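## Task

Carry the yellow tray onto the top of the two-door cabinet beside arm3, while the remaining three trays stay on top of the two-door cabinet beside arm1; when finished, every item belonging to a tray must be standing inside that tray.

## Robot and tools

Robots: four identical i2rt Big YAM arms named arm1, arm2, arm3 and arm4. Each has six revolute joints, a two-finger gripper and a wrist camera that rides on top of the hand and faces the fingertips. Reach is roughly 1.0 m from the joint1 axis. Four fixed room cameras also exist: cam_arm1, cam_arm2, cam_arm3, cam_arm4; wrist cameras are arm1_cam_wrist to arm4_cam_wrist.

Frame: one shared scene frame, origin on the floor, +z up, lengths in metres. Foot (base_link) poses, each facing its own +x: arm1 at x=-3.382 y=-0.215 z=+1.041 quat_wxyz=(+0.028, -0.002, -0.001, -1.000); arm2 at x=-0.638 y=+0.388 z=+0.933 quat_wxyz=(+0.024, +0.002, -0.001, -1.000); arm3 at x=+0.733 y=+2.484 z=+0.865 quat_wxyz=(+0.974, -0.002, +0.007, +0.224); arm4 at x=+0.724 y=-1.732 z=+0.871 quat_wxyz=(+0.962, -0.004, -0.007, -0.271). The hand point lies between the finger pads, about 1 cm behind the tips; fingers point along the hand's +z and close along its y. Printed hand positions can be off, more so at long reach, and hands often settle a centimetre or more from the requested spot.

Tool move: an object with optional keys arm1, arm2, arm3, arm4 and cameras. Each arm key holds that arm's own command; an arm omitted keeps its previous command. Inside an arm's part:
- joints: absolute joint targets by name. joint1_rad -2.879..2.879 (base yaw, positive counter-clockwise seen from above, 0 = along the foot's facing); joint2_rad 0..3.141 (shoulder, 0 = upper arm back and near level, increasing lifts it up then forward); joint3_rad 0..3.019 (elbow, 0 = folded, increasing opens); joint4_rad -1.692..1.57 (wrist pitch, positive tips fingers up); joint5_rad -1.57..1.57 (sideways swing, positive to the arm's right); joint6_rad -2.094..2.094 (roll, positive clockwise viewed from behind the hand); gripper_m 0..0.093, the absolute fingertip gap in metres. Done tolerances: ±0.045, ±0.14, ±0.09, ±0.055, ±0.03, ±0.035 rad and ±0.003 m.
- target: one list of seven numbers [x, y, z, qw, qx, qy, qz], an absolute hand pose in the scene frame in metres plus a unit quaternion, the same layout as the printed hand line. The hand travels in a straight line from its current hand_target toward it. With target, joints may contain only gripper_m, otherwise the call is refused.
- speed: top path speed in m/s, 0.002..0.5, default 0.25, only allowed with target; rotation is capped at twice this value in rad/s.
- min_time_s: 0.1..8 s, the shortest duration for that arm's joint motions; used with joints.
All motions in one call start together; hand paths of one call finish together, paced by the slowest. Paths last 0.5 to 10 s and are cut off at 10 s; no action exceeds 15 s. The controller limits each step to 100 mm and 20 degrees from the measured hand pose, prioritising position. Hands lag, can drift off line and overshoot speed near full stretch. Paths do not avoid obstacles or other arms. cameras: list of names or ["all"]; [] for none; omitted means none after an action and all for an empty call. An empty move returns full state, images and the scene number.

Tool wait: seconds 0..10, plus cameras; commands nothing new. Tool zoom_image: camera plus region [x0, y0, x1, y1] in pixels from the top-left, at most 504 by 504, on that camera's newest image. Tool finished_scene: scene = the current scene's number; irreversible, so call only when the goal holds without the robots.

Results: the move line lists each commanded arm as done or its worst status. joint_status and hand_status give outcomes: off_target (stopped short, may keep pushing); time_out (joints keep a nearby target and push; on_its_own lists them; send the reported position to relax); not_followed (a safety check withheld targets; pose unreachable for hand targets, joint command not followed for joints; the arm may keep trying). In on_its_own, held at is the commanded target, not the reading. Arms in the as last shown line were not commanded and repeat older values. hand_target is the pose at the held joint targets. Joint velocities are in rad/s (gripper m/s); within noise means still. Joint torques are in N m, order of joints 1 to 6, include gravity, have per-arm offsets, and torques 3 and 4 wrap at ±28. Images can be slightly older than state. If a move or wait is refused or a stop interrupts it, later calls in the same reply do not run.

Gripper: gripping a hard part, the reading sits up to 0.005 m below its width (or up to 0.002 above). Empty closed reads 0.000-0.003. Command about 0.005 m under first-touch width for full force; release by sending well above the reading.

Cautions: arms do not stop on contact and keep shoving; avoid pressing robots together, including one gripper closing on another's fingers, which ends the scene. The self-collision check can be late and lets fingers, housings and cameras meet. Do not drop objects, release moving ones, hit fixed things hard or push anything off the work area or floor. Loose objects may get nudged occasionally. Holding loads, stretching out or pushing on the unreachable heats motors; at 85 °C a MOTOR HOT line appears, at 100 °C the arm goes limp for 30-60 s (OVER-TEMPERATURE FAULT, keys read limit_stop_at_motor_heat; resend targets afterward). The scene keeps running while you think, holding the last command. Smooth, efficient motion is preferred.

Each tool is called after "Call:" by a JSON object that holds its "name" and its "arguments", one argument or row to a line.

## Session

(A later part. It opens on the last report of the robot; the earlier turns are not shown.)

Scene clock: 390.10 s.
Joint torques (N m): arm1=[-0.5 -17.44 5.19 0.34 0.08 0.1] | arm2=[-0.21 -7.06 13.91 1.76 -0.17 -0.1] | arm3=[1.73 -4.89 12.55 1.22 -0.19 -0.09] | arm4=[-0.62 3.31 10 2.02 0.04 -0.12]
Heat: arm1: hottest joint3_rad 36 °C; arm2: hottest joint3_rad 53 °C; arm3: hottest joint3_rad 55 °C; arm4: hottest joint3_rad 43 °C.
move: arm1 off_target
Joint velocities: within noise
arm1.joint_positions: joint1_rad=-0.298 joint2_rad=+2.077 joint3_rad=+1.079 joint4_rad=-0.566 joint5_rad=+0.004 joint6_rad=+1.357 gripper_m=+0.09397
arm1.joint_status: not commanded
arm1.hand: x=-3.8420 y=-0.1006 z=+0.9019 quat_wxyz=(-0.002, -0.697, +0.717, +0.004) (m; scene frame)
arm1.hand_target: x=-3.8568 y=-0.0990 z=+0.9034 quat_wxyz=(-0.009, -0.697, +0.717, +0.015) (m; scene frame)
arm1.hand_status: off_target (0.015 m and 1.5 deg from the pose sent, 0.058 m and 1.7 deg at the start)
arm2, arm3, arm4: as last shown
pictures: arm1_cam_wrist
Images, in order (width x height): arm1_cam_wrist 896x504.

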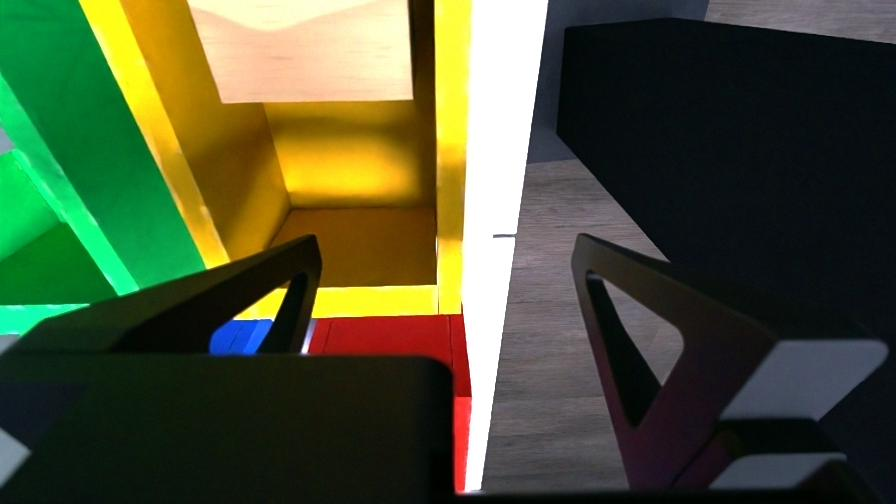

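Call:
{"name": "move", "arguments": {
  "arm1": {"target": [-3.8555, -0.099, 0.861, 0.008, 0.697, -0.717, -0.013], "speed": 0.1},
  "cameras": ["arm1_cam_wrist", "cam_arm1"]
}}

Call:
{"name": "zoom_image", "arguments": {
  "camera": "cam_arm1",
  "region": [280, 150, 430, 260]
}}

Call:
{"name": "zoom_image", "arguments": {
  "camera": "arm1_cam_wrist",
  "region": [250, 50, 600, 400]
}}

Scene clock: 411.37 s.
Joint torques (N m): arm1=[-0.62 -17.67 4.45 0.36 0.07 0.1] | arm2=[-0.09 -7.12 13.87 1.72 -0.17 -0.09] | arm3=[1.96 -5.01 12.6 1.22 -0.19 -0.1] | arm4=[-0.56 3.78 9.92 1.96 0.1 -0.09]
Heat: arm1: hottest joint3_rad 35 °C; arm2: hottest joint3_rad 54 °C; arm3: hottest joint3_rad 55 °C; arm4: hottest joint3_rad 43 °C.
move: arm1 off_target
Joint velocities: within noise
arm1.joint_positions: joint1_rad=-0.298 joint2_rad=+2.173 joint3_rad=+1.093 joint4_rad=-0.486 joint5_rad=+0.004 joint6_rad=+1.357 gripper_m=+0.09397
arm1.joint_status: not commanded
arm1.hand: x=-3.8423 y=-0.1007 z=+0.8613 quat_wxyz=(-0.002, -0.697, +0.717, +0.004) (m; scene frame)
arm1.hand_target: x=-3.8552 y=-0.0990 z=+0.8613 quat_wxyz=(-0.008, -0.697, +0.717, +0.013) (m; scene frame)
arm1.hand_status: off_target (0.013 m and 1.3 deg from the pose sent, 0.043 m and 1.2 deg at the start)
arm2, arm3, arm4: as last shown
pictures: arm1_cam_wrist, cam_arm1
Images, in order (width x height): arm1_cam_wrist 896x504, cam_arm1 896x504.

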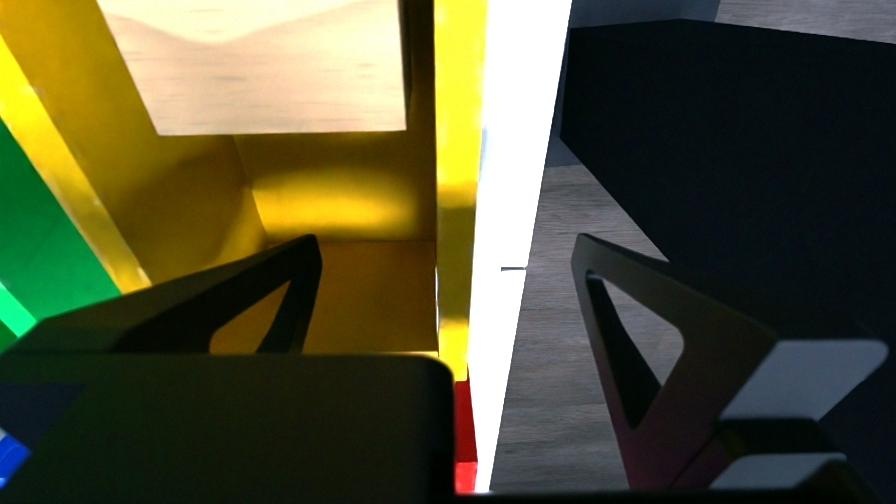

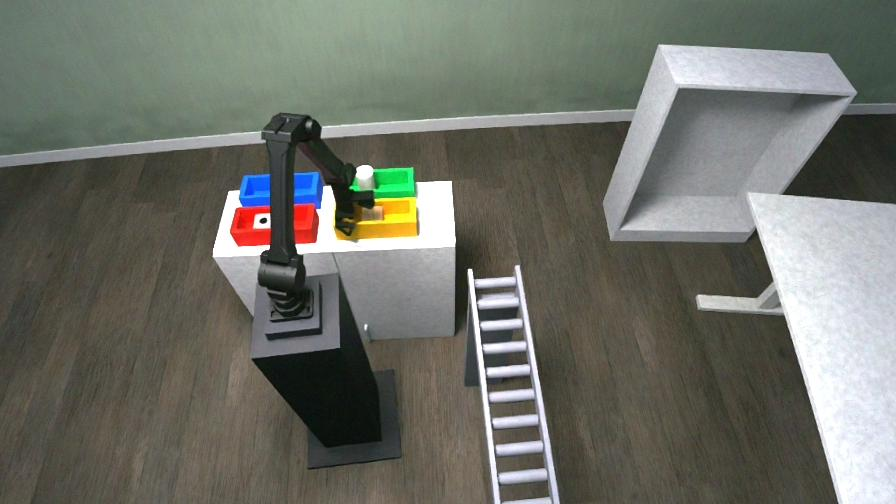

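Scaled by 3.360 from the camera's 896x504 image, which has a finer 1280x720 frame.

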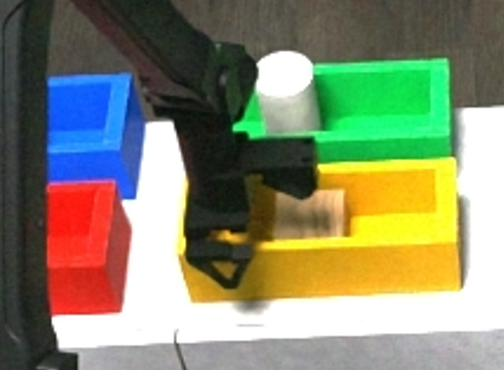

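Scaled by 1.440 from the camera's 896x504 image, which has a finer 1280x720 frame.

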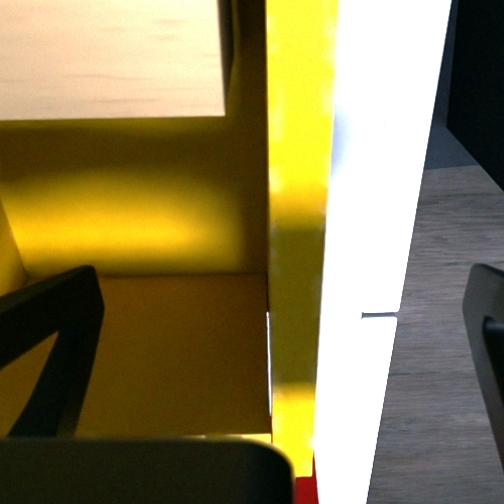

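Call:
{"name": "move", "arguments": {
  "arm1": {"target": [-3.8545, -0.099, 0.826, 0.008, 0.697, -0.717, -0.012], "speed": 0.1},
  "cameras": ["arm1_cam_wrist", "cam_arm1"]
}}

Call:
{"name": "zoom_image", "arguments": {
  "camera": "cam_arm1",
  "region": [280, 150, 430, 260]
}}

Scene clock: 420.07 s.
Joint torques (N m): arm1=[-0.67 -17.85 3.9 0.36 0.04 0.08] | arm2=[-0.15 -6.83 13.93 1.7 -0.15 -0.1] | arm3=[1.9 -4.84 12.55 1.2 -0.19 -0.1] | arm4=[-0.32 3.19 9.94 1.96 0.08 -0.09]
Heat: arm1: hottest joint3_rad 35 °C; arm2: hottest joint3_rad 54 °C; arm3: hottest joint3_rad 55 °C; arm4: hottest joint3_rad 43 °C.
move: arm1 off_target
Joint velocities: within noise
arm1.joint_positions: joint1_rad=-0.298 joint2_rad=+2.256 joint3_rad=+1.113 joint4_rad=-0.422 joint5_rad=+0.004 joint6_rad=+1.357 gripper_m=+0.09397
arm1.joint_status: not commanded
arm1.hand: x=-3.8432 y=-0.1005 z=+0.8278 quat_wxyz=(-0.002, -0.697, +0.717, +0.004) (m; scene frame)
arm1.hand_target: x=-3.8542 y=-0.0990 z=+0.8262 quat_wxyz=(-0.008, -0.697, +0.717, +0.012) (m; scene frame)
arm1.hand_status: off_target (0.012 m and 1.1 deg from the pose sent, 0.037 m and 1.2 deg at the start)
arm2, arm3, arm4: as last shown
pictures: arm1_cam_wrist, cam_arm1
Images, in order (width x height): arm1_cam_wrist 896x504, cam_arm1 896x504.

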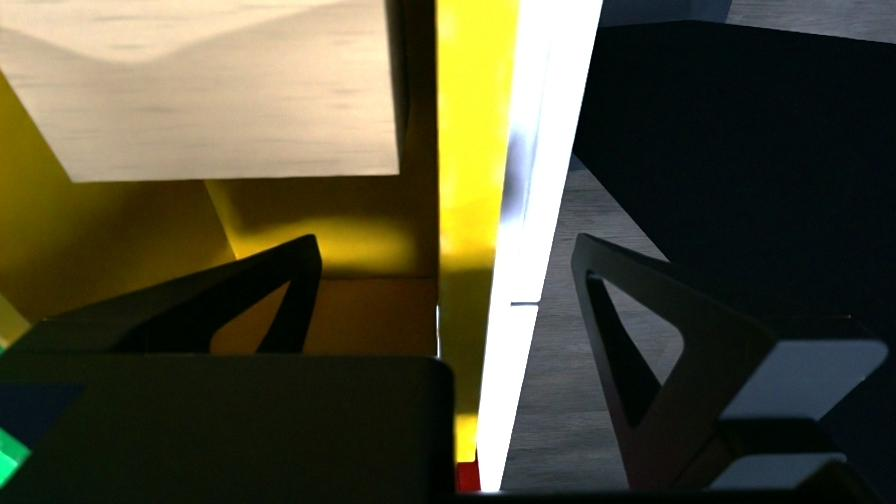

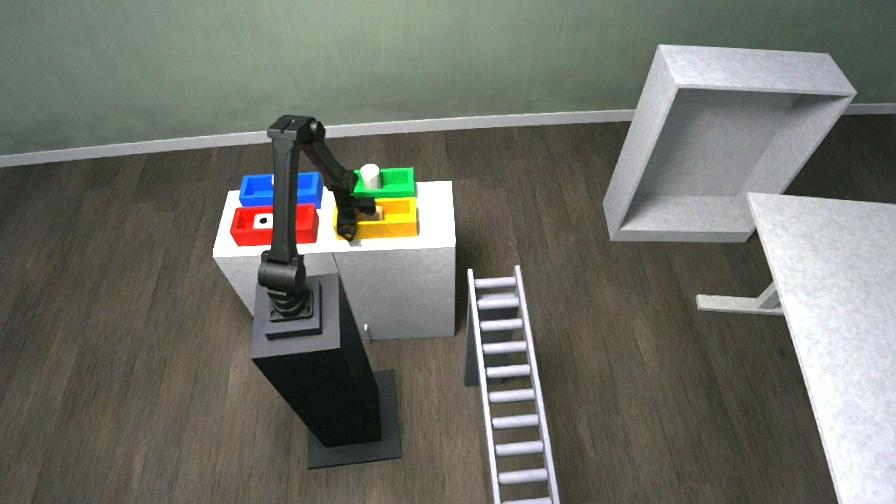

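Scaled by 3.360 from the camera's 896x504 image, which has a finer 1280x720 frame.

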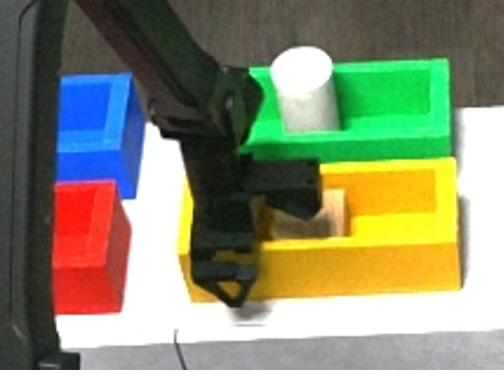

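Call:
{"name": "move", "arguments": {
  "arm1": {"joints": {"gripper_m": 0.004}},
  "cameras": ["arm1_cam_wrist"]
}}

Scene clock: 424.67 s.
Joint torques (N m): arm1=[-0.79 -17.96 3.71 0.18 0.14 0.04] | arm2=[-0.15 -7.06 13.89 1.72 -0.18 -0.11] | arm3=[1.73 -4.78 12.56 1.22 -0.19 -0.11] | arm4=[-0.79 3.37 9.99 1.94 0.05 -0.11]
Heat: arm1: hottest joint3_rad 34 °C; arm2: hottest joint3_rad 54 °C; arm3: hottest joint3_rad 55 °C; arm4: hottest joint3_rad 43 °C.
move: arm1 off_target
Joint velocities: within noise
arm1.joint_positions: joint1_rad=-0.298 joint2_rad=+2.254 joint3_rad=+1.117 joint4_rad=-0.418 joint5_rad=+0.001 joint6_rad=+1.360 gripper_m=+0.01120
arm1.joint_status: gripper_m off_target (ended at +0.01122, target +0.00400)
arm1.hand: x=-3.8470 y=-0.1001 z=+0.8291 quat_wxyz=(-0.006, -0.696, +0.718, +0.008) (m; scene frame)
arm1.hand_target: x=-3.8544 y=-0.0990 z=+0.8263 quat_wxyz=(-0.008, -0.697, +0.717, +0.012) (m; scene frame)
arm1.hand_status: not commanded
arm2, arm3: as last shown
arm4.joint_positions: joint1_rad=+0.611 joint2_rad=+0.619 joint3_rad=+1.338 joint4_rad=-1.545 joint5_rad=+0.202 joint6_rad=+0.301 gripper_m=+0.09396
arm4.joint_status: not commanded
arm4.hand: x=+0.9262 y=-1.7486 z=+1.3507 quat_wxyz=(-0.379, -0.145, -0.914, +0.032) (m; scene frame)
arm4.hand_target: x=+0.9249 y=-1.7486 z=+1.3599 quat_wxyz=(-0.389, -0.145, -0.909, +0.029) (m; scene frame)
arm4.hand_status: not commanded
pictures: arm1_cam_wrist
Images, in order (width x height): arm1_cam_wrist 896x504.

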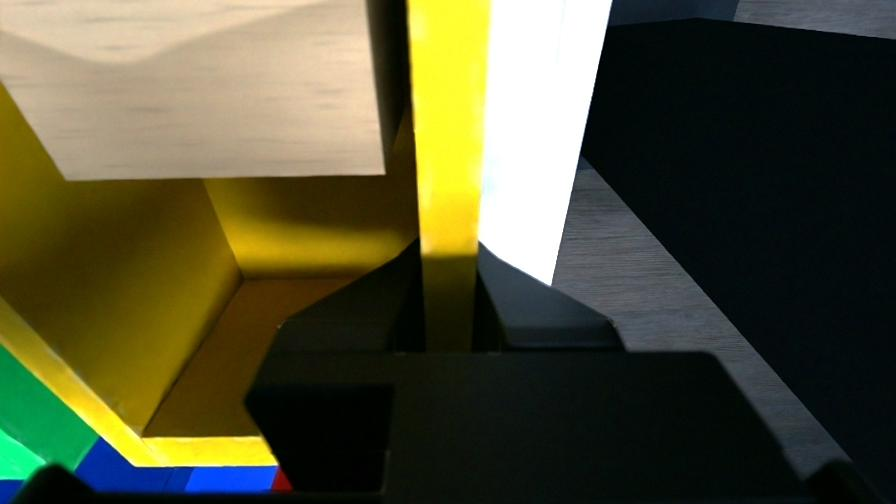

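Call:
{"name": "move", "arguments": {
  "arm1": {"target": [-3.8545, -0.099, 0.875, 0.008, 0.697, -0.717, -0.012], "speed": 0.08},
  "cameras": ["arm1_cam_wrist", "cam_arm1"]
}}

Call:
{"name": "zoom_image", "arguments": {
  "camera": "cam_arm1",
  "region": [280, 150, 430, 260]
}}

Scene clock: 428.80 s.
Joint torques (N m): arm1=[-0.79 -22.59 2.89 -0.24 0.3 0.07] | arm2=[-0.09 -6.89 13.91 1.68 -0.15 -0.1] | arm3=[1.79 -4.78 12.52 1.18 -0.17 -0.11] | arm4=[-1.08 3.25 10.13 1.78 0.04 -0.06]
Heat: arm1: hottest joint3_rad 34 °C; arm2: hottest joint3_rad 54 °C; arm3: hottest joint3_rad 55 °C; arm4: hottest joint3_rad 43 °C.
move: arm1 off_target
Joint velocities: within noise
arm1.joint_positions: joint1_rad=-0.298 joint2_rad=+2.195 joint3_rad=+1.106 joint4_rad=-0.499 joint5_rad=-0.002 joint6_rad=+1.360 gripper_m=+0.01120
arm1.joint_status: not commanded
arm1.hand: x=-3.8402 y=-0.1023 z=+0.8539 quat_wxyz=(+0.001, -0.696, +0.718, -0.007) (m; scene frame)
arm1.hand_target: x=-3.8541 y=-0.0991 z=+0.8745 quat_wxyz=(-0.008, -0.697, +0.717, +0.012) (m; scene frame)
arm1.hand_status: off_target (0.026 m and 2.5 deg from the pose sent, 0.047 m and 0.6 deg at the start)
arm2, arm3, arm4: as last shown
pictures: arm1_cam_wrist, cam_arm1
Images, in order (width x height): arm1_cam_wrist 896x504, cam_arm1 896x504.

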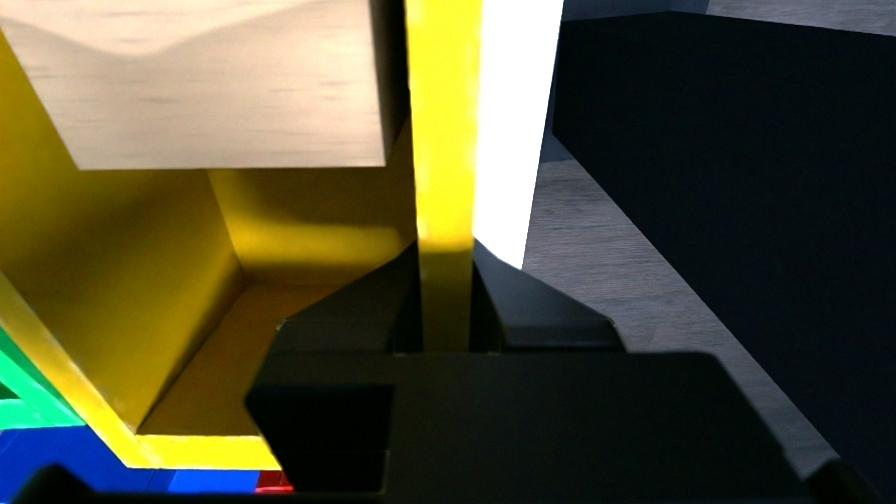

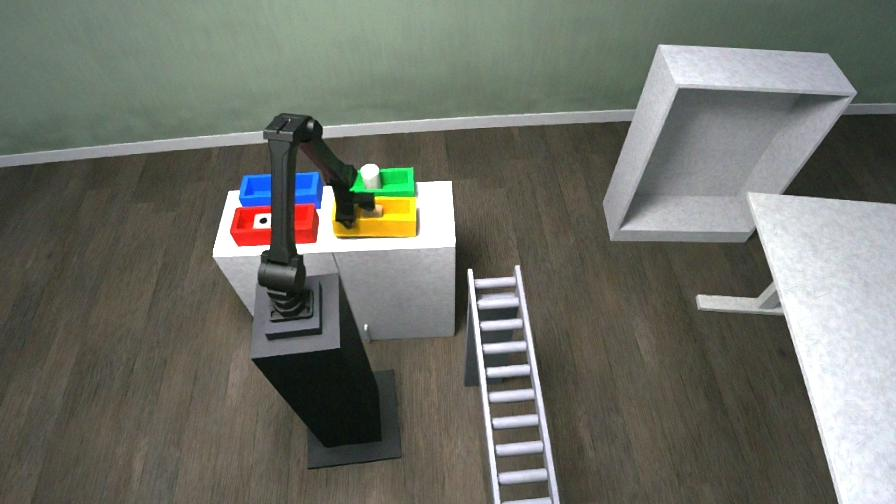

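Scaled by 3.360 from the camera's 896x504 image, which has a finer 1280x720 frame.

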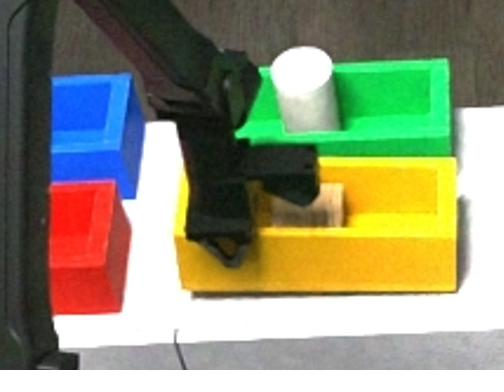

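Call:
{"name": "move", "arguments": {
  "arm1": {"target": [-3.85, -0.099, 1.02, 0.004, 0.697, -0.717, -0.006], "speed": 0.15},
  "cameras": ["arm1_cam_wrist"]
}}

Scene clock: 460.33 s.
Joint torques (N m): arm1=[-0.85 -20.6 7.12 -0.31 0.5 0.06] | arm2=[-0.03 -7.24 13.89 1.68 -0.18 -0.1] | arm3=[1.9 -4.84 12.57 1.22 -0.21 -0.09] | arm4=[-0.56 3.6 10.1 1.99 0.02 -0.05]
Heat: arm1: hottest joint1_rad 33 °C; arm2: hottest joint3_rad 54 °C; arm3: hottest joint3_rad 56 °C; arm4: hottest joint3_rad 44 °C.
move: arm1 off_target
Joint velocities: within noise
arm1.joint_positions: joint1_rad=-0.298 joint2_rad=+1.884 joint3_rad=+1.091 joint4_rad=-0.840 joint5_rad=-0.006 joint6_rad=+1.360 gripper_m=+0.01120
arm1.joint_status: not commanded
arm1.hand: x=-3.8251 y=-0.1063 z=+0.9927 quat_wxyz=(+0.011, -0.696, +0.718, -0.027) (m; scene frame)
arm1.hand_target: x=-3.8489 y=-0.0993 z=+1.0204 quat_wxyz=(-0.004, -0.697, +0.717, +0.006) (m; scene frame)
arm1.hand_status: off_target (0.038 m and 4.2 deg from the pose sent, 0.166 m and 1.7 deg at the start)
arm2.joint_positions: joint1_rad=-0.693 joint2_rad=+1.189 joint3_rad=+1.458 joint4_rad=-1.366 joint5_rad=+0.002 joint6_rad=+0.016 gripper_m=+0.09396
arm2.joint_status: not commanded
arm2.hand: x=-0.9787 y=+0.6449 z=+1.3192 quat_wxyz=(+0.073, -0.920, +0.315, +0.221) (m; scene frame)
arm2.hand_target: x=-0.9859 y=+0.6539 z=+1.3366 quat_wxyz=(+0.082, -0.916, +0.309, +0.242) (m; scene frame)
arm2.hand_status: not commanded
arm3.joint_positions: joint1_rad=+0.491 joint2_rad=+1.091 joint3_rad=+1.441 joint4_rad=-1.465 joint5_rad=+0.002 joint6_rad=+0.008 gripper_m=+0.09398
arm3.joint_status: not commanded
arm3.hand: x=+0.9593 y=+2.7901 z=+1.2659 quat_wxyz=(-0.194, +0.439, -0.871, -0.103) (m; scene frame)
arm3.hand_target: x=+0.9627 y=+2.8010 z=+1.2922 quat_wxyz=(-0.222, +0.443, -0.861, -0.118) (m; scene frame)
arm3.hand_status: not commanded
arm4: as last shown
pictures: arm1_cam_wrist
Images, in order (width x height): arm1_cam_wrist 896x504.

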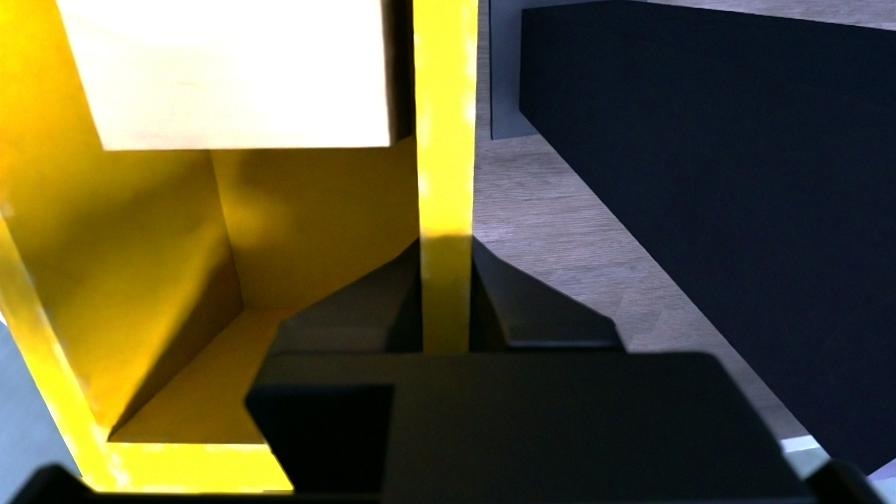

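Call:
{"name": "move", "arguments": {
  "arm1": {"target": [-3.8545, -0.099, 0.88, 0.004, 0.697, -0.717, -0.008], "speed": 0.12},
  "cameras": ["arm1_cam_wrist", "cam_arm1"]
}}

Call:
{"name": "zoom_image", "arguments": {
  "camera": "cam_arm1",
  "region": [280, 150, 430, 260]
}}

Scene clock: 474.47 s.
Joint torques (N m): arm1=[-0.67 -18.2 4.86 0.24 -0.06 0.06] | arm2=[-0.26 -6.95 13.96 1.7 -0.17 -0.11] | arm3=[1.85 -4.89 12.52 1.18 -0.2 -0.1] | arm4=[-0.56 3.02 10.11 1.83 0.05 -0.05]
Heat: arm1: hottest joint2_rad 33 °C; arm2: hottest joint3_rad 54 °C; arm3: hottest joint3_rad 56 °C; arm4: hottest joint3_rad 44 °C.
move: arm1 off_target
Joint velocities: within noise
arm1.joint_positions: joint1_rad=-0.298 joint2_rad=+2.135 joint3_rad=+1.091 joint4_rad=-0.537 joint5_rad=+0.008 joint6_rad=+1.360 gripper_m=+0.01120
arm1.joint_status: not commanded
arm1.hand: x=-3.8398 y=-0.1004 z=+0.8784 quat_wxyz=(+0.004, -0.696, +0.718, -0.002) (m; scene frame)
arm1.hand_target: x=-3.8542 y=-0.0990 z=+0.8803 quat_wxyz=(-0.004, -0.697, +0.717, +0.008) (m; scene frame)
arm1.hand_status: off_target (0.015 m and 1.4 deg from the pose sent, 0.117 m and 4.4 deg at the start)
arm2, arm3, arm4: as last shown
pictures: arm1_cam_wrist, cam_arm1
Images, in order (width x height): arm1_cam_wrist 896x504, cam_arm1 896x504.

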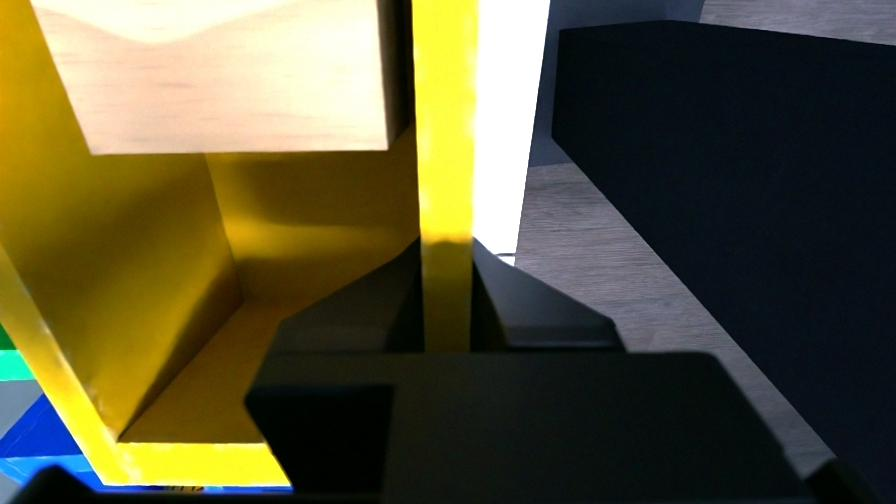

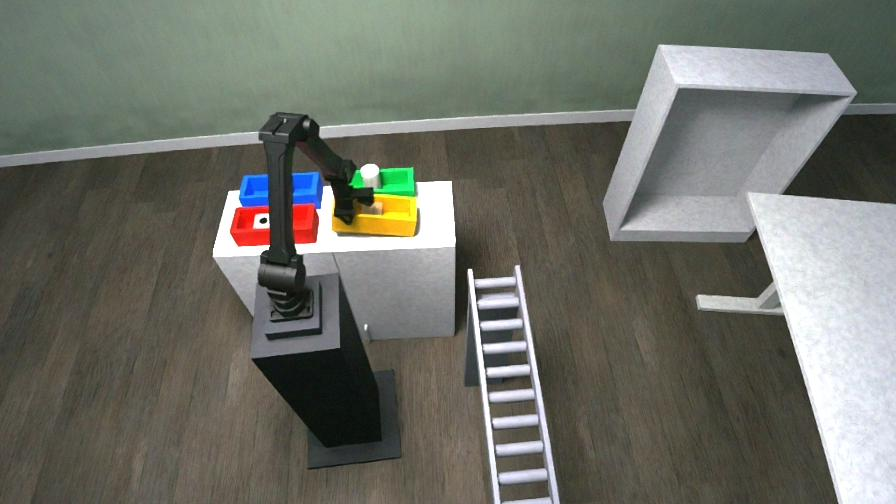

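Scaled by 3.360 from the camera's 896x504 image, which has a finer 1280x720 frame.

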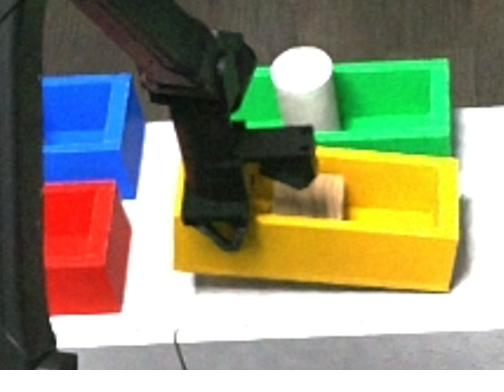

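Call:
{"name": "move", "arguments": {
  "arm1": {"target": [-3.8545, -0.099, 0.828, 0.006, 0.697, -0.717, -0.010], "speed": 0.07},
  "cameras": ["arm1_cam_wrist", "cam_arm1"]
}}

Call:
{"name": "zoom_image", "arguments": {
  "camera": "cam_arm1",
  "region": [280, 150, 430, 260]
}}

Scene clock: 499.60 s.
Joint torques (N m): arm1=[-0.79 -17.55 4.36 0.31 -0.1 0.05] | arm2=[-0.26 -7.06 13.9 1.76 -0.17 -0.1] | arm3=[1.67 -4.95 12.53 1.25 -0.19 -0.11] | arm4=[-0.73 3.19 10.04 2.07 0.03 -0.11]
Heat: arm1: hottest joint2_rad 34 °C; arm2: hottest joint3_rad 55 °C; arm3: hottest joint3_rad 56 °C; arm4: hottest joint3_rad 44 °C.
move: arm1 off_target
Joint velocities: within noise
arm1.joint_positions: joint1_rad=-0.298 joint2_rad=+2.245 joint3_rad=+1.111 joint4_rad=-0.434 joint5_rad=+0.008 joint6_rad=+1.360 gripper_m=+0.01120
arm1.joint_status: not commanded
arm1.hand: x=-3.8426 y=-0.0999 z=+0.8323 quat_wxyz=(+0.000, -0.696, +0.718, +0.004) (m; scene frame)
arm1.hand_target: x=-3.8541 y=-0.0990 z=+0.8282 quat_wxyz=(-0.006, -0.697, +0.717, +0.010) (m; scene frame)
arm1.hand_status: off_target (0.013 m and 1.0 deg from the pose sent, 0.052 m and 1.8 deg at the start)
arm2, arm3, arm4: as last shown
pictures: arm1_cam_wrist, cam_arm1
Images, in order (width x height): arm1_cam_wrist 896x504, cam_arm1 896x504.

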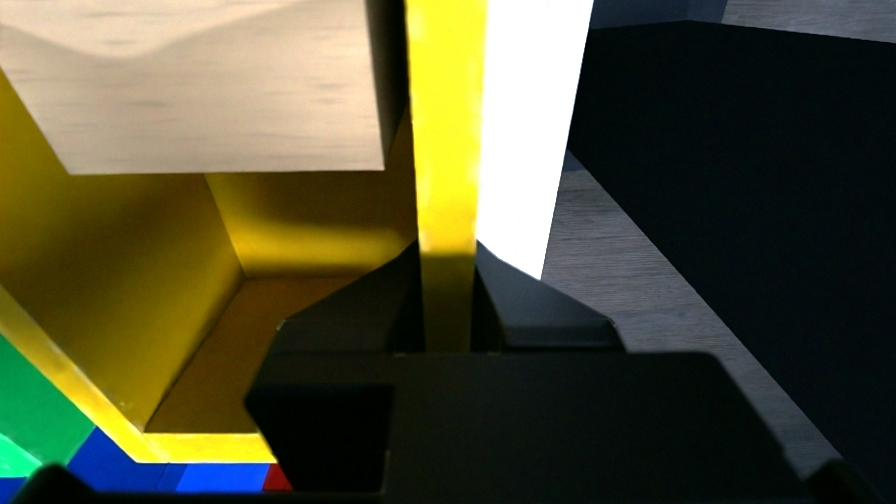

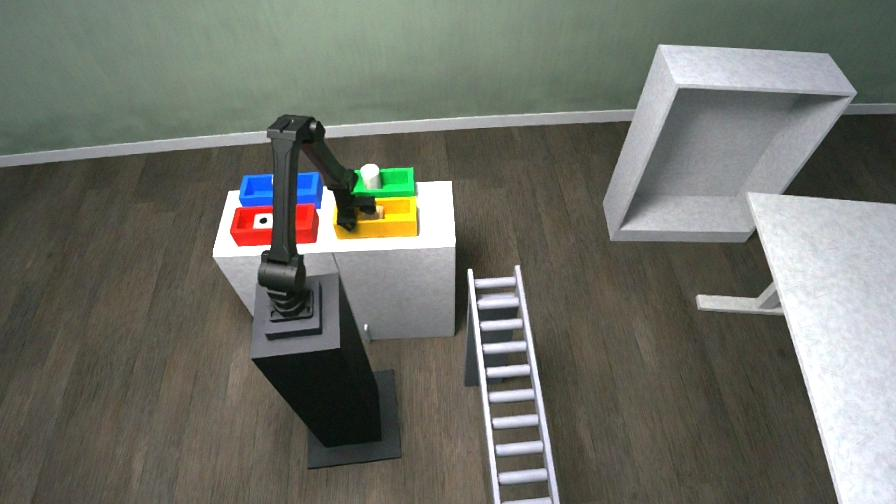

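Scaled by 3.360 from the camera's 896x504 image, which has a finer 1280x720 frame.

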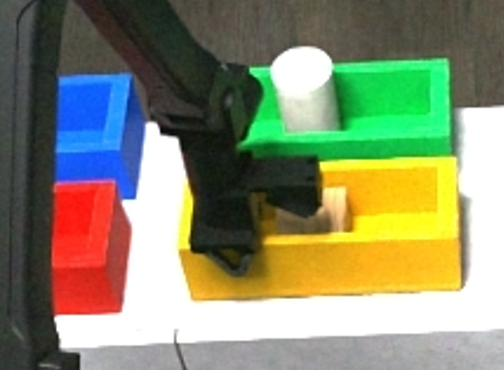

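Call:
{"name": "move", "arguments": {
  "arm1": {"joints": {"gripper_m": 0.093}},
  "cameras": ["arm1_cam_wrist"]
}}

Call:
{"name": "move", "arguments": {
  "arm1": {"target": [-3.855, -0.099, 0.91, 0.006, 0.697, -0.717, -0.010], "speed": 0.15},
  "cameras": ["arm1_cam_wrist", "cam_arm1"]
}}

Call:
{"name": "zoom_image", "arguments": {
  "camera": "cam_arm1",
  "region": [280, 150, 430, 260]
}}

Scene clock: 504.10 s.
Joint torques (N m): arm1=[-0.62 -17.44 4.11 0.39 -0.01 0.05] | arm2=[0.26 -7.06 13.9 1.72 -0.18 -0.1] | arm3=[1.79 -5.07 12.52 1.26 -0.2 -0.11] | arm4=[-0.09 3.25 10.03 1.89 0.03 -0.09]
Heat: arm1: hottest joint2_rad 33 °C; arm2: hottest joint3_rad 55 °C; arm3: hottest joint3_rad 56 °C; arm4: hottest joint3_rad 44 °C.
move: arm1 done
Joint velocities: within noise
arm1.joint_positions: joint1_rad=-0.298 joint2_rad=+2.246 joint3_rad=+1.115 joint4_rad=-0.433 joint5_rad=+0.006 joint6_rad=+1.360 gripper_m=+0.09279
arm1.joint_status: all done
arm1.hand: x=-3.8447 y=-0.0997 z=+0.8326 quat_wxyz=(-0.001, -0.696, +0.718, +0.005) (m; scene frame)
arm1.hand_target: x=-3.8543 y=-0.0990 z=+0.8284 quat_wxyz=(-0.006, -0.697, +0.717, +0.010) (m; scene frame)
arm1.hand_status: not commanded
arm2, arm3, arm4: as last shown
pictures: arm1_cam_wrist
Images, in order (width x height): arm1_cam_wrist 896x504.

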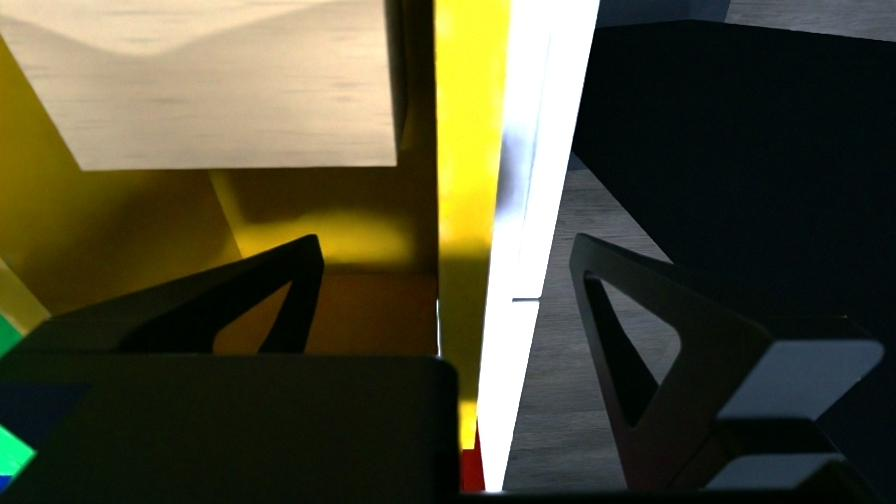

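Scene clock: 505.43 s.
Joint torques (N m): arm1=[-0.79 -18.84 3.22 -0.32 -0.02 0.06] | arm2=[-0.21 -6.89 13.86 1.7 -0.17 -0.11] | arm3=[1.61 -4.84 12.53 1.28 -0.2 -0.11] | arm4=[-0.62 3.55 10.14 1.96 0.07 -0.07]
Heat: arm1: hottest joint2_rad 33 °C; arm2: hottest joint3_rad 55 °C; arm3: hottest joint3_rad 56 °C; arm4: hottest joint3_rad 44 °C.
move: arm1 done
Joint velocities: within noise
arm1.joint_positions: joint1_rad=-0.298 joint2_rad=+2.075 joint3_rad=+1.113 joint4_rad=-0.578 joint5_rad=+0.006 joint6_rad=+1.360 gripper_m=+0.09288
arm1.joint_status: not commanded
arm1.hand: x=-3.8584 y=-0.0961 z=+0.9104 quat_wxyz=(-0.008, -0.696, +0.718, +0.015) (m; scene frame)
arm1.hand_target: x=-3.8549 y=-0.0989 z=+0.9099 quat_wxyz=(-0.006, -0.697, +0.717, +0.010) (m; scene frame)
arm1.hand_status: done (0.004 m and 0.7 deg from the pose sent, 0.078 m and 0.8 deg at the start)
arm2, arm3, arm4: as last shown
pictures: arm1_cam_wrist, cam_arm1
Images, in order (width x height): arm1_cam_wrist 896x504, cam_arm1 896x504.

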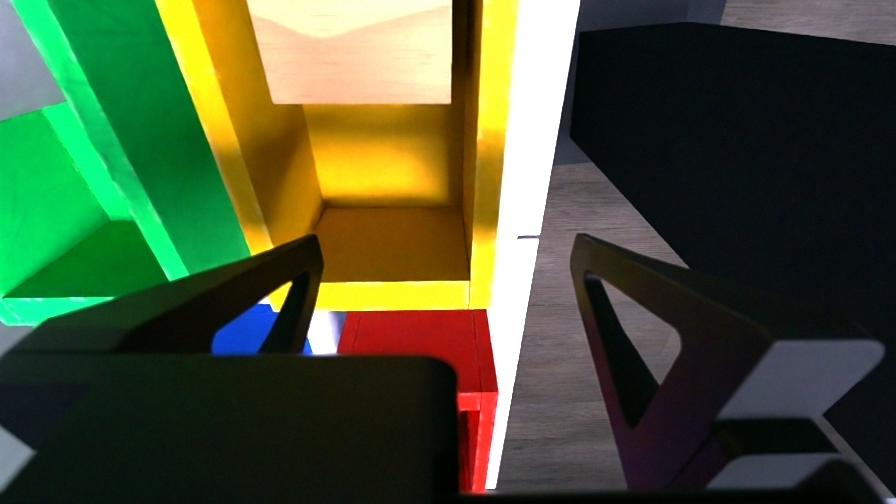

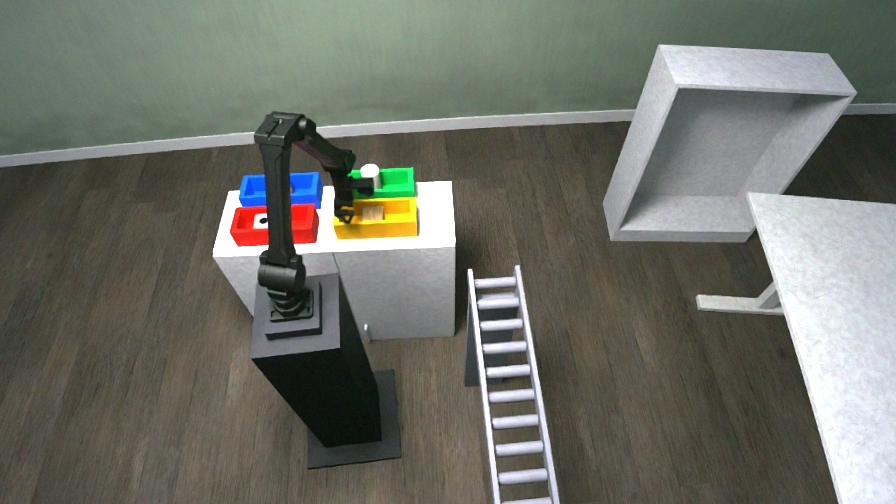

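Scaled by 3.360 from the camera's 896x504 image, which has a finer 1280x720 frame.

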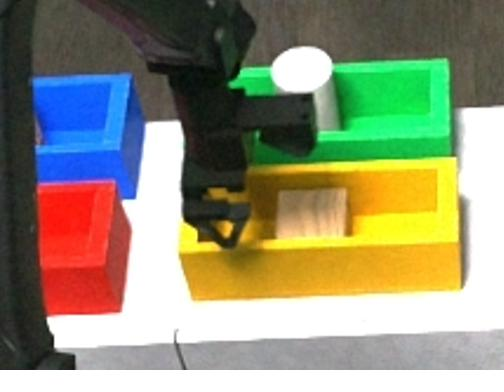

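Call:
{"name": "move", "arguments": {
  "arm1": {"target": [-3.8545, -0.108, 0.826, 0.008, 0.697, -0.717, -0.012], "speed": 0.12},
  "cameras": ["arm1_cam_wrist"]
}}

Call:
{"name": "move", "arguments": {
  "arm1": {"target": [-3.8515, -0.045, 0.826, 0.008, 0.697, -0.717, -0.012], "speed": 0.06},
  "cameras": ["arm1_cam_wrist", "cam_arm1"]
}}

Call:
{"name": "zoom_image", "arguments": {
  "camera": "cam_arm1",
  "region": [280, 150, 430, 260]
}}

Scene clock: 523.93 s.
Joint torques (N m): arm1=[0.09 -17.9 3.4 0.4 -0.02 0.16] | arm2=[-0.21 -6.95 13.9 1.72 -0.17 -0.1] | arm3=[1.67 -4.78 12.56 1.2 -0.2 -0.11] | arm4=[-1.32 3.31 9.95 1.87 0.04 -0.08]
Heat: arm1: hottest joint2_rad 34 °C; arm2: hottest joint3_rad 55 °C; arm3: hottest joint3_rad 57 °C; arm4: hottest joint3_rad 44 °C.
move: arm1 done
Joint velocities: within noise
arm1.joint_positions: joint1_rad=-0.290 joint2_rad=+2.254 joint3_rad=+1.113 joint4_rad=-0.418 joint5_rad=+0.005 joint6_rad=+1.367 gripper_m=+0.09288
arm1.joint_status: not commanded
arm1.hand: x=-3.8454 y=-0.1037 z=+0.8283 quat_wxyz=(-0.003, -0.696, +0.718, +0.007) (m; scene frame)
arm1.hand_target: x=-3.8542 y=-0.1081 z=+0.8261 quat_wxyz=(-0.008, -0.697, +0.717, +0.012) (m; scene frame)
arm1.hand_status: done (0.010 m and 0.8 deg from the pose sent, 0.085 m and 0.4 deg at the start)
arm2, arm3, arm4: as last shown
pictures: arm1_cam_wrist
Images, in order (width x height): arm1_cam_wrist 896x504.

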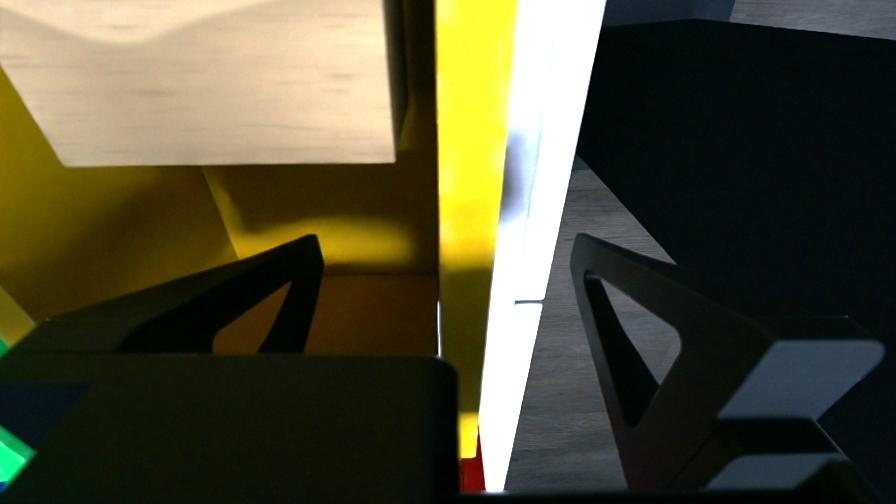

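Scene clock: 525.67 s.
Joint torques (N m): arm1=[-2.32 -17.73 4.38 -0.34 0.14 -0.02] | arm2=[-0.03 -6.95 13.97 1.72 -0.17 -0.1] | arm3=[1.67 -4.66 12.53 1.22 -0.19 -0.1] | arm4=[-1.67 3.78 10.13 1.95 0.01 -0.05]
Heat: arm1: hottest joint2_rad 34 °C; arm2: hottest joint3_rad 55 °C; arm3: hottest joint3_rad 57 °C; arm4: hottest joint3_rad 44 °C.
move: arm1 off_target
Joint velocities: within noise
arm1.joint_positions: joint1_rad=-0.389 joint2_rad=+2.261 joint3_rad=+1.151 joint4_rad=-0.432 joint5_rad=-0.002 joint6_rad=+1.260 gripper_m=+0.09288
arm1.joint_status: not commanded
arm1.hand: x=-3.8484 y=-0.0540 z=+0.8316 quat_wxyz=(-0.009, -0.699, +0.715, +0.013) (m; scene frame)
arm1.hand_target: x=-3.8512 y=-0.0452 z=+0.8261 quat_wxyz=(-0.008, -0.697, +0.717, +0.012) (m; scene frame)
arm1.hand_status: off_target (0.011 m and 0.4 deg from the pose sent, 0.059 m and 0.8 deg at the start)
arm2, arm3: as last shown
arm4.joint_positions: joint1_rad=+0.611 joint2_rad=+0.619 joint3_rad=+1.338 joint4_rad=-1.545 joint5_rad=+0.202 joint6_rad=+0.301 gripper_m=+0.09396
arm4.joint_status: not commanded
arm4.hand: x=+0.9262 y=-1.7486 z=+1.3507 quat_wxyz=(-0.379, -0.145, -0.914, +0.032) (m; scene frame)
arm4.hand_target: x=+0.9249 y=-1.7486 z=+1.3599 quat_wxyz=(-0.389, -0.145, -0.909, +0.029) (m; scene frame)
arm4.hand_status: not commanded
pictures: arm1_cam_wrist, cam_arm1
Images, in order (width x height): arm1_cam_wrist 896x504, cam_arm1 896x504.

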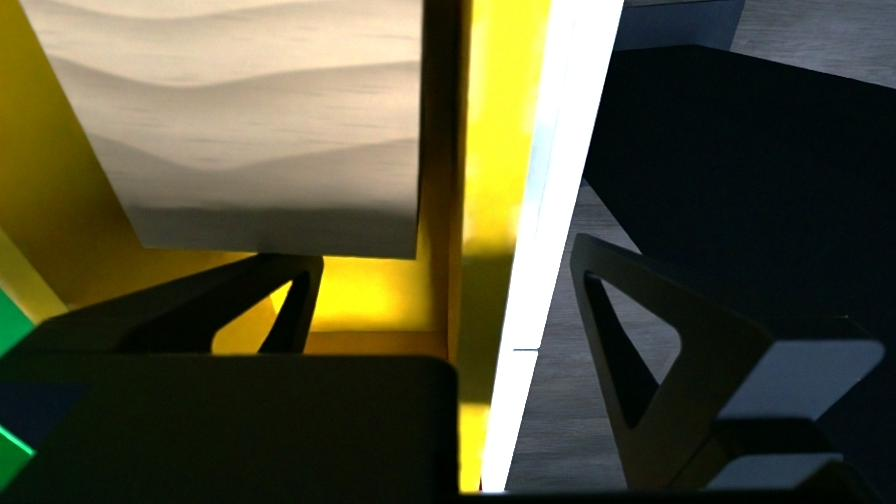

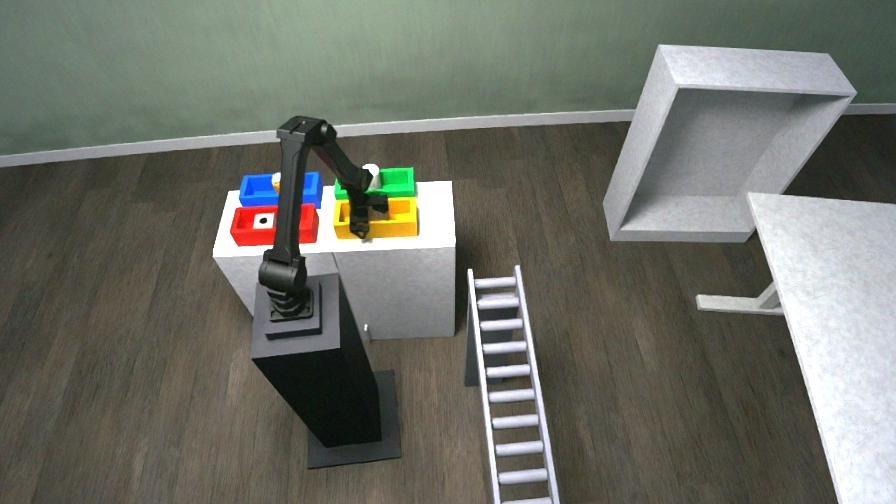

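Scaled by 3.360 from the camera's 896x504 image, which has a finer 1280x720 frame.

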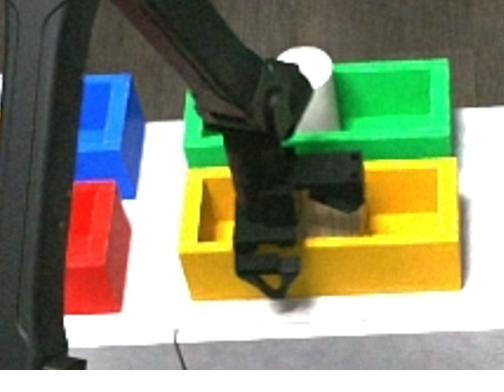

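Call:
{"name": "move", "arguments": {
  "arm1": {"target": [-3.848, 0.010, 0.826, 0.008, 0.697, -0.717, -0.012], "speed": 0.06},
  "cameras": ["arm1_cam_wrist", "cam_arm1"]
}}

Call:
{"name": "zoom_image", "arguments": {
  "camera": "cam_arm1",
  "region": [280, 150, 430, 260]
}}

Scene clock: 535.60 s.
Joint torques (N m): arm1=[-2.2 -18.08 4.77 -0.25 0.17 0.01] | arm2=[-0.09 -7 13.93 1.65 -0.18 -0.1] | arm3=[1.67 -4.89 12.53 1.22 -0.19 -0.11] | arm4=[-0.97 3.31 9.99 1.84 0.06 -0.07]
Heat: arm1: hottest joint2_rad 33 °C; arm2: hottest joint3_rad 55 °C; arm3: hottest joint3_rad 57 °C; arm4: hottest joint3_rad 44 °C.
move: arm1 off_target
Joint velocities: within noise
arm1.joint_positions: joint1_rad=-0.491 joint2_rad=+2.281 joint3_rad=+1.211 joint4_rad=-0.471 joint5_rad=-0.005 joint6_rad=+1.155 gripper_m=+0.09288
arm1.joint_status: not commanded
arm1.hand: x=-3.8464 y=-0.0002 z=+0.8323 quat_wxyz=(-0.010, -0.700, +0.714, +0.014) (m; scene frame)
arm1.hand_target: x=-3.8476 y=+0.0099 z=+0.8261 quat_wxyz=(-0.008, -0.697, +0.717, +0.012) (m; scene frame)
arm1.hand_status: off_target (0.012 m and 0.6 deg from the pose sent, 0.064 m and 0.4 deg at the start)
arm2, arm3, arm4: as last shown
pictures: arm1_cam_wrist, cam_arm1
Images, in order (width x height): arm1_cam_wrist 896x504, cam_arm1 896x504.

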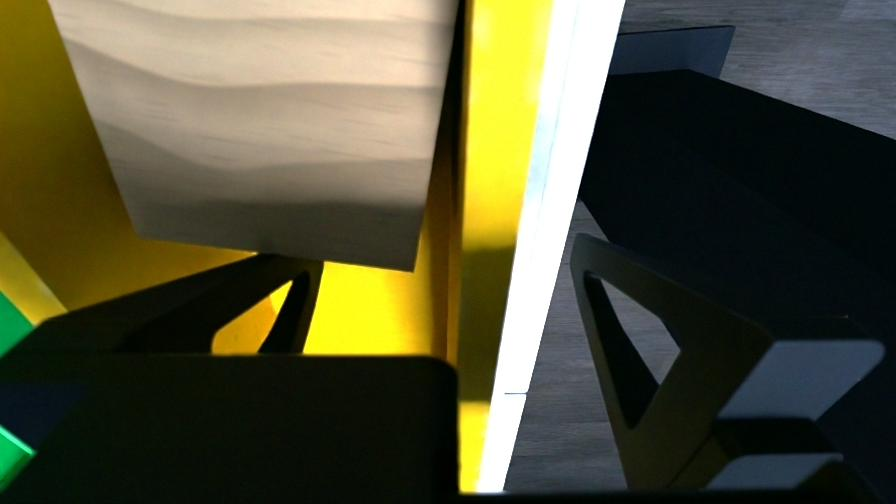

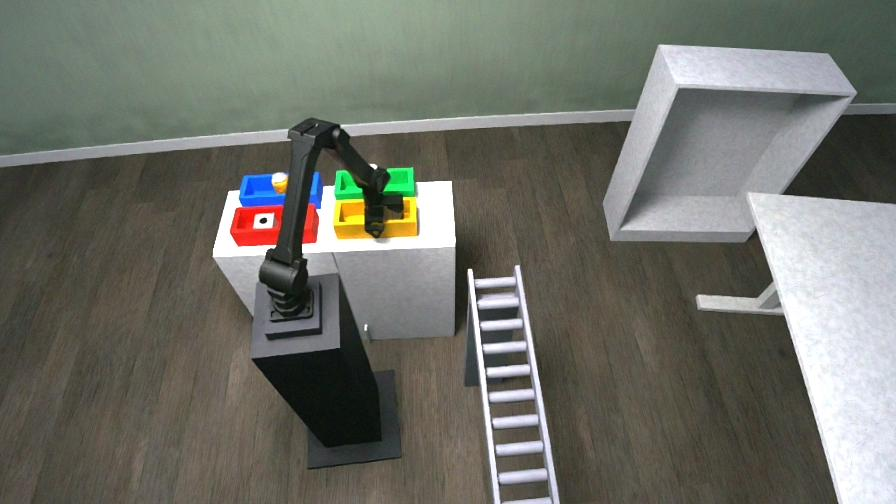

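Scaled by 3.360 from the camera's 896x504 image, which has a finer 1280x720 frame.

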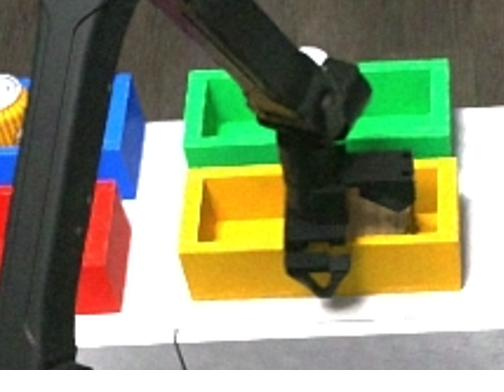

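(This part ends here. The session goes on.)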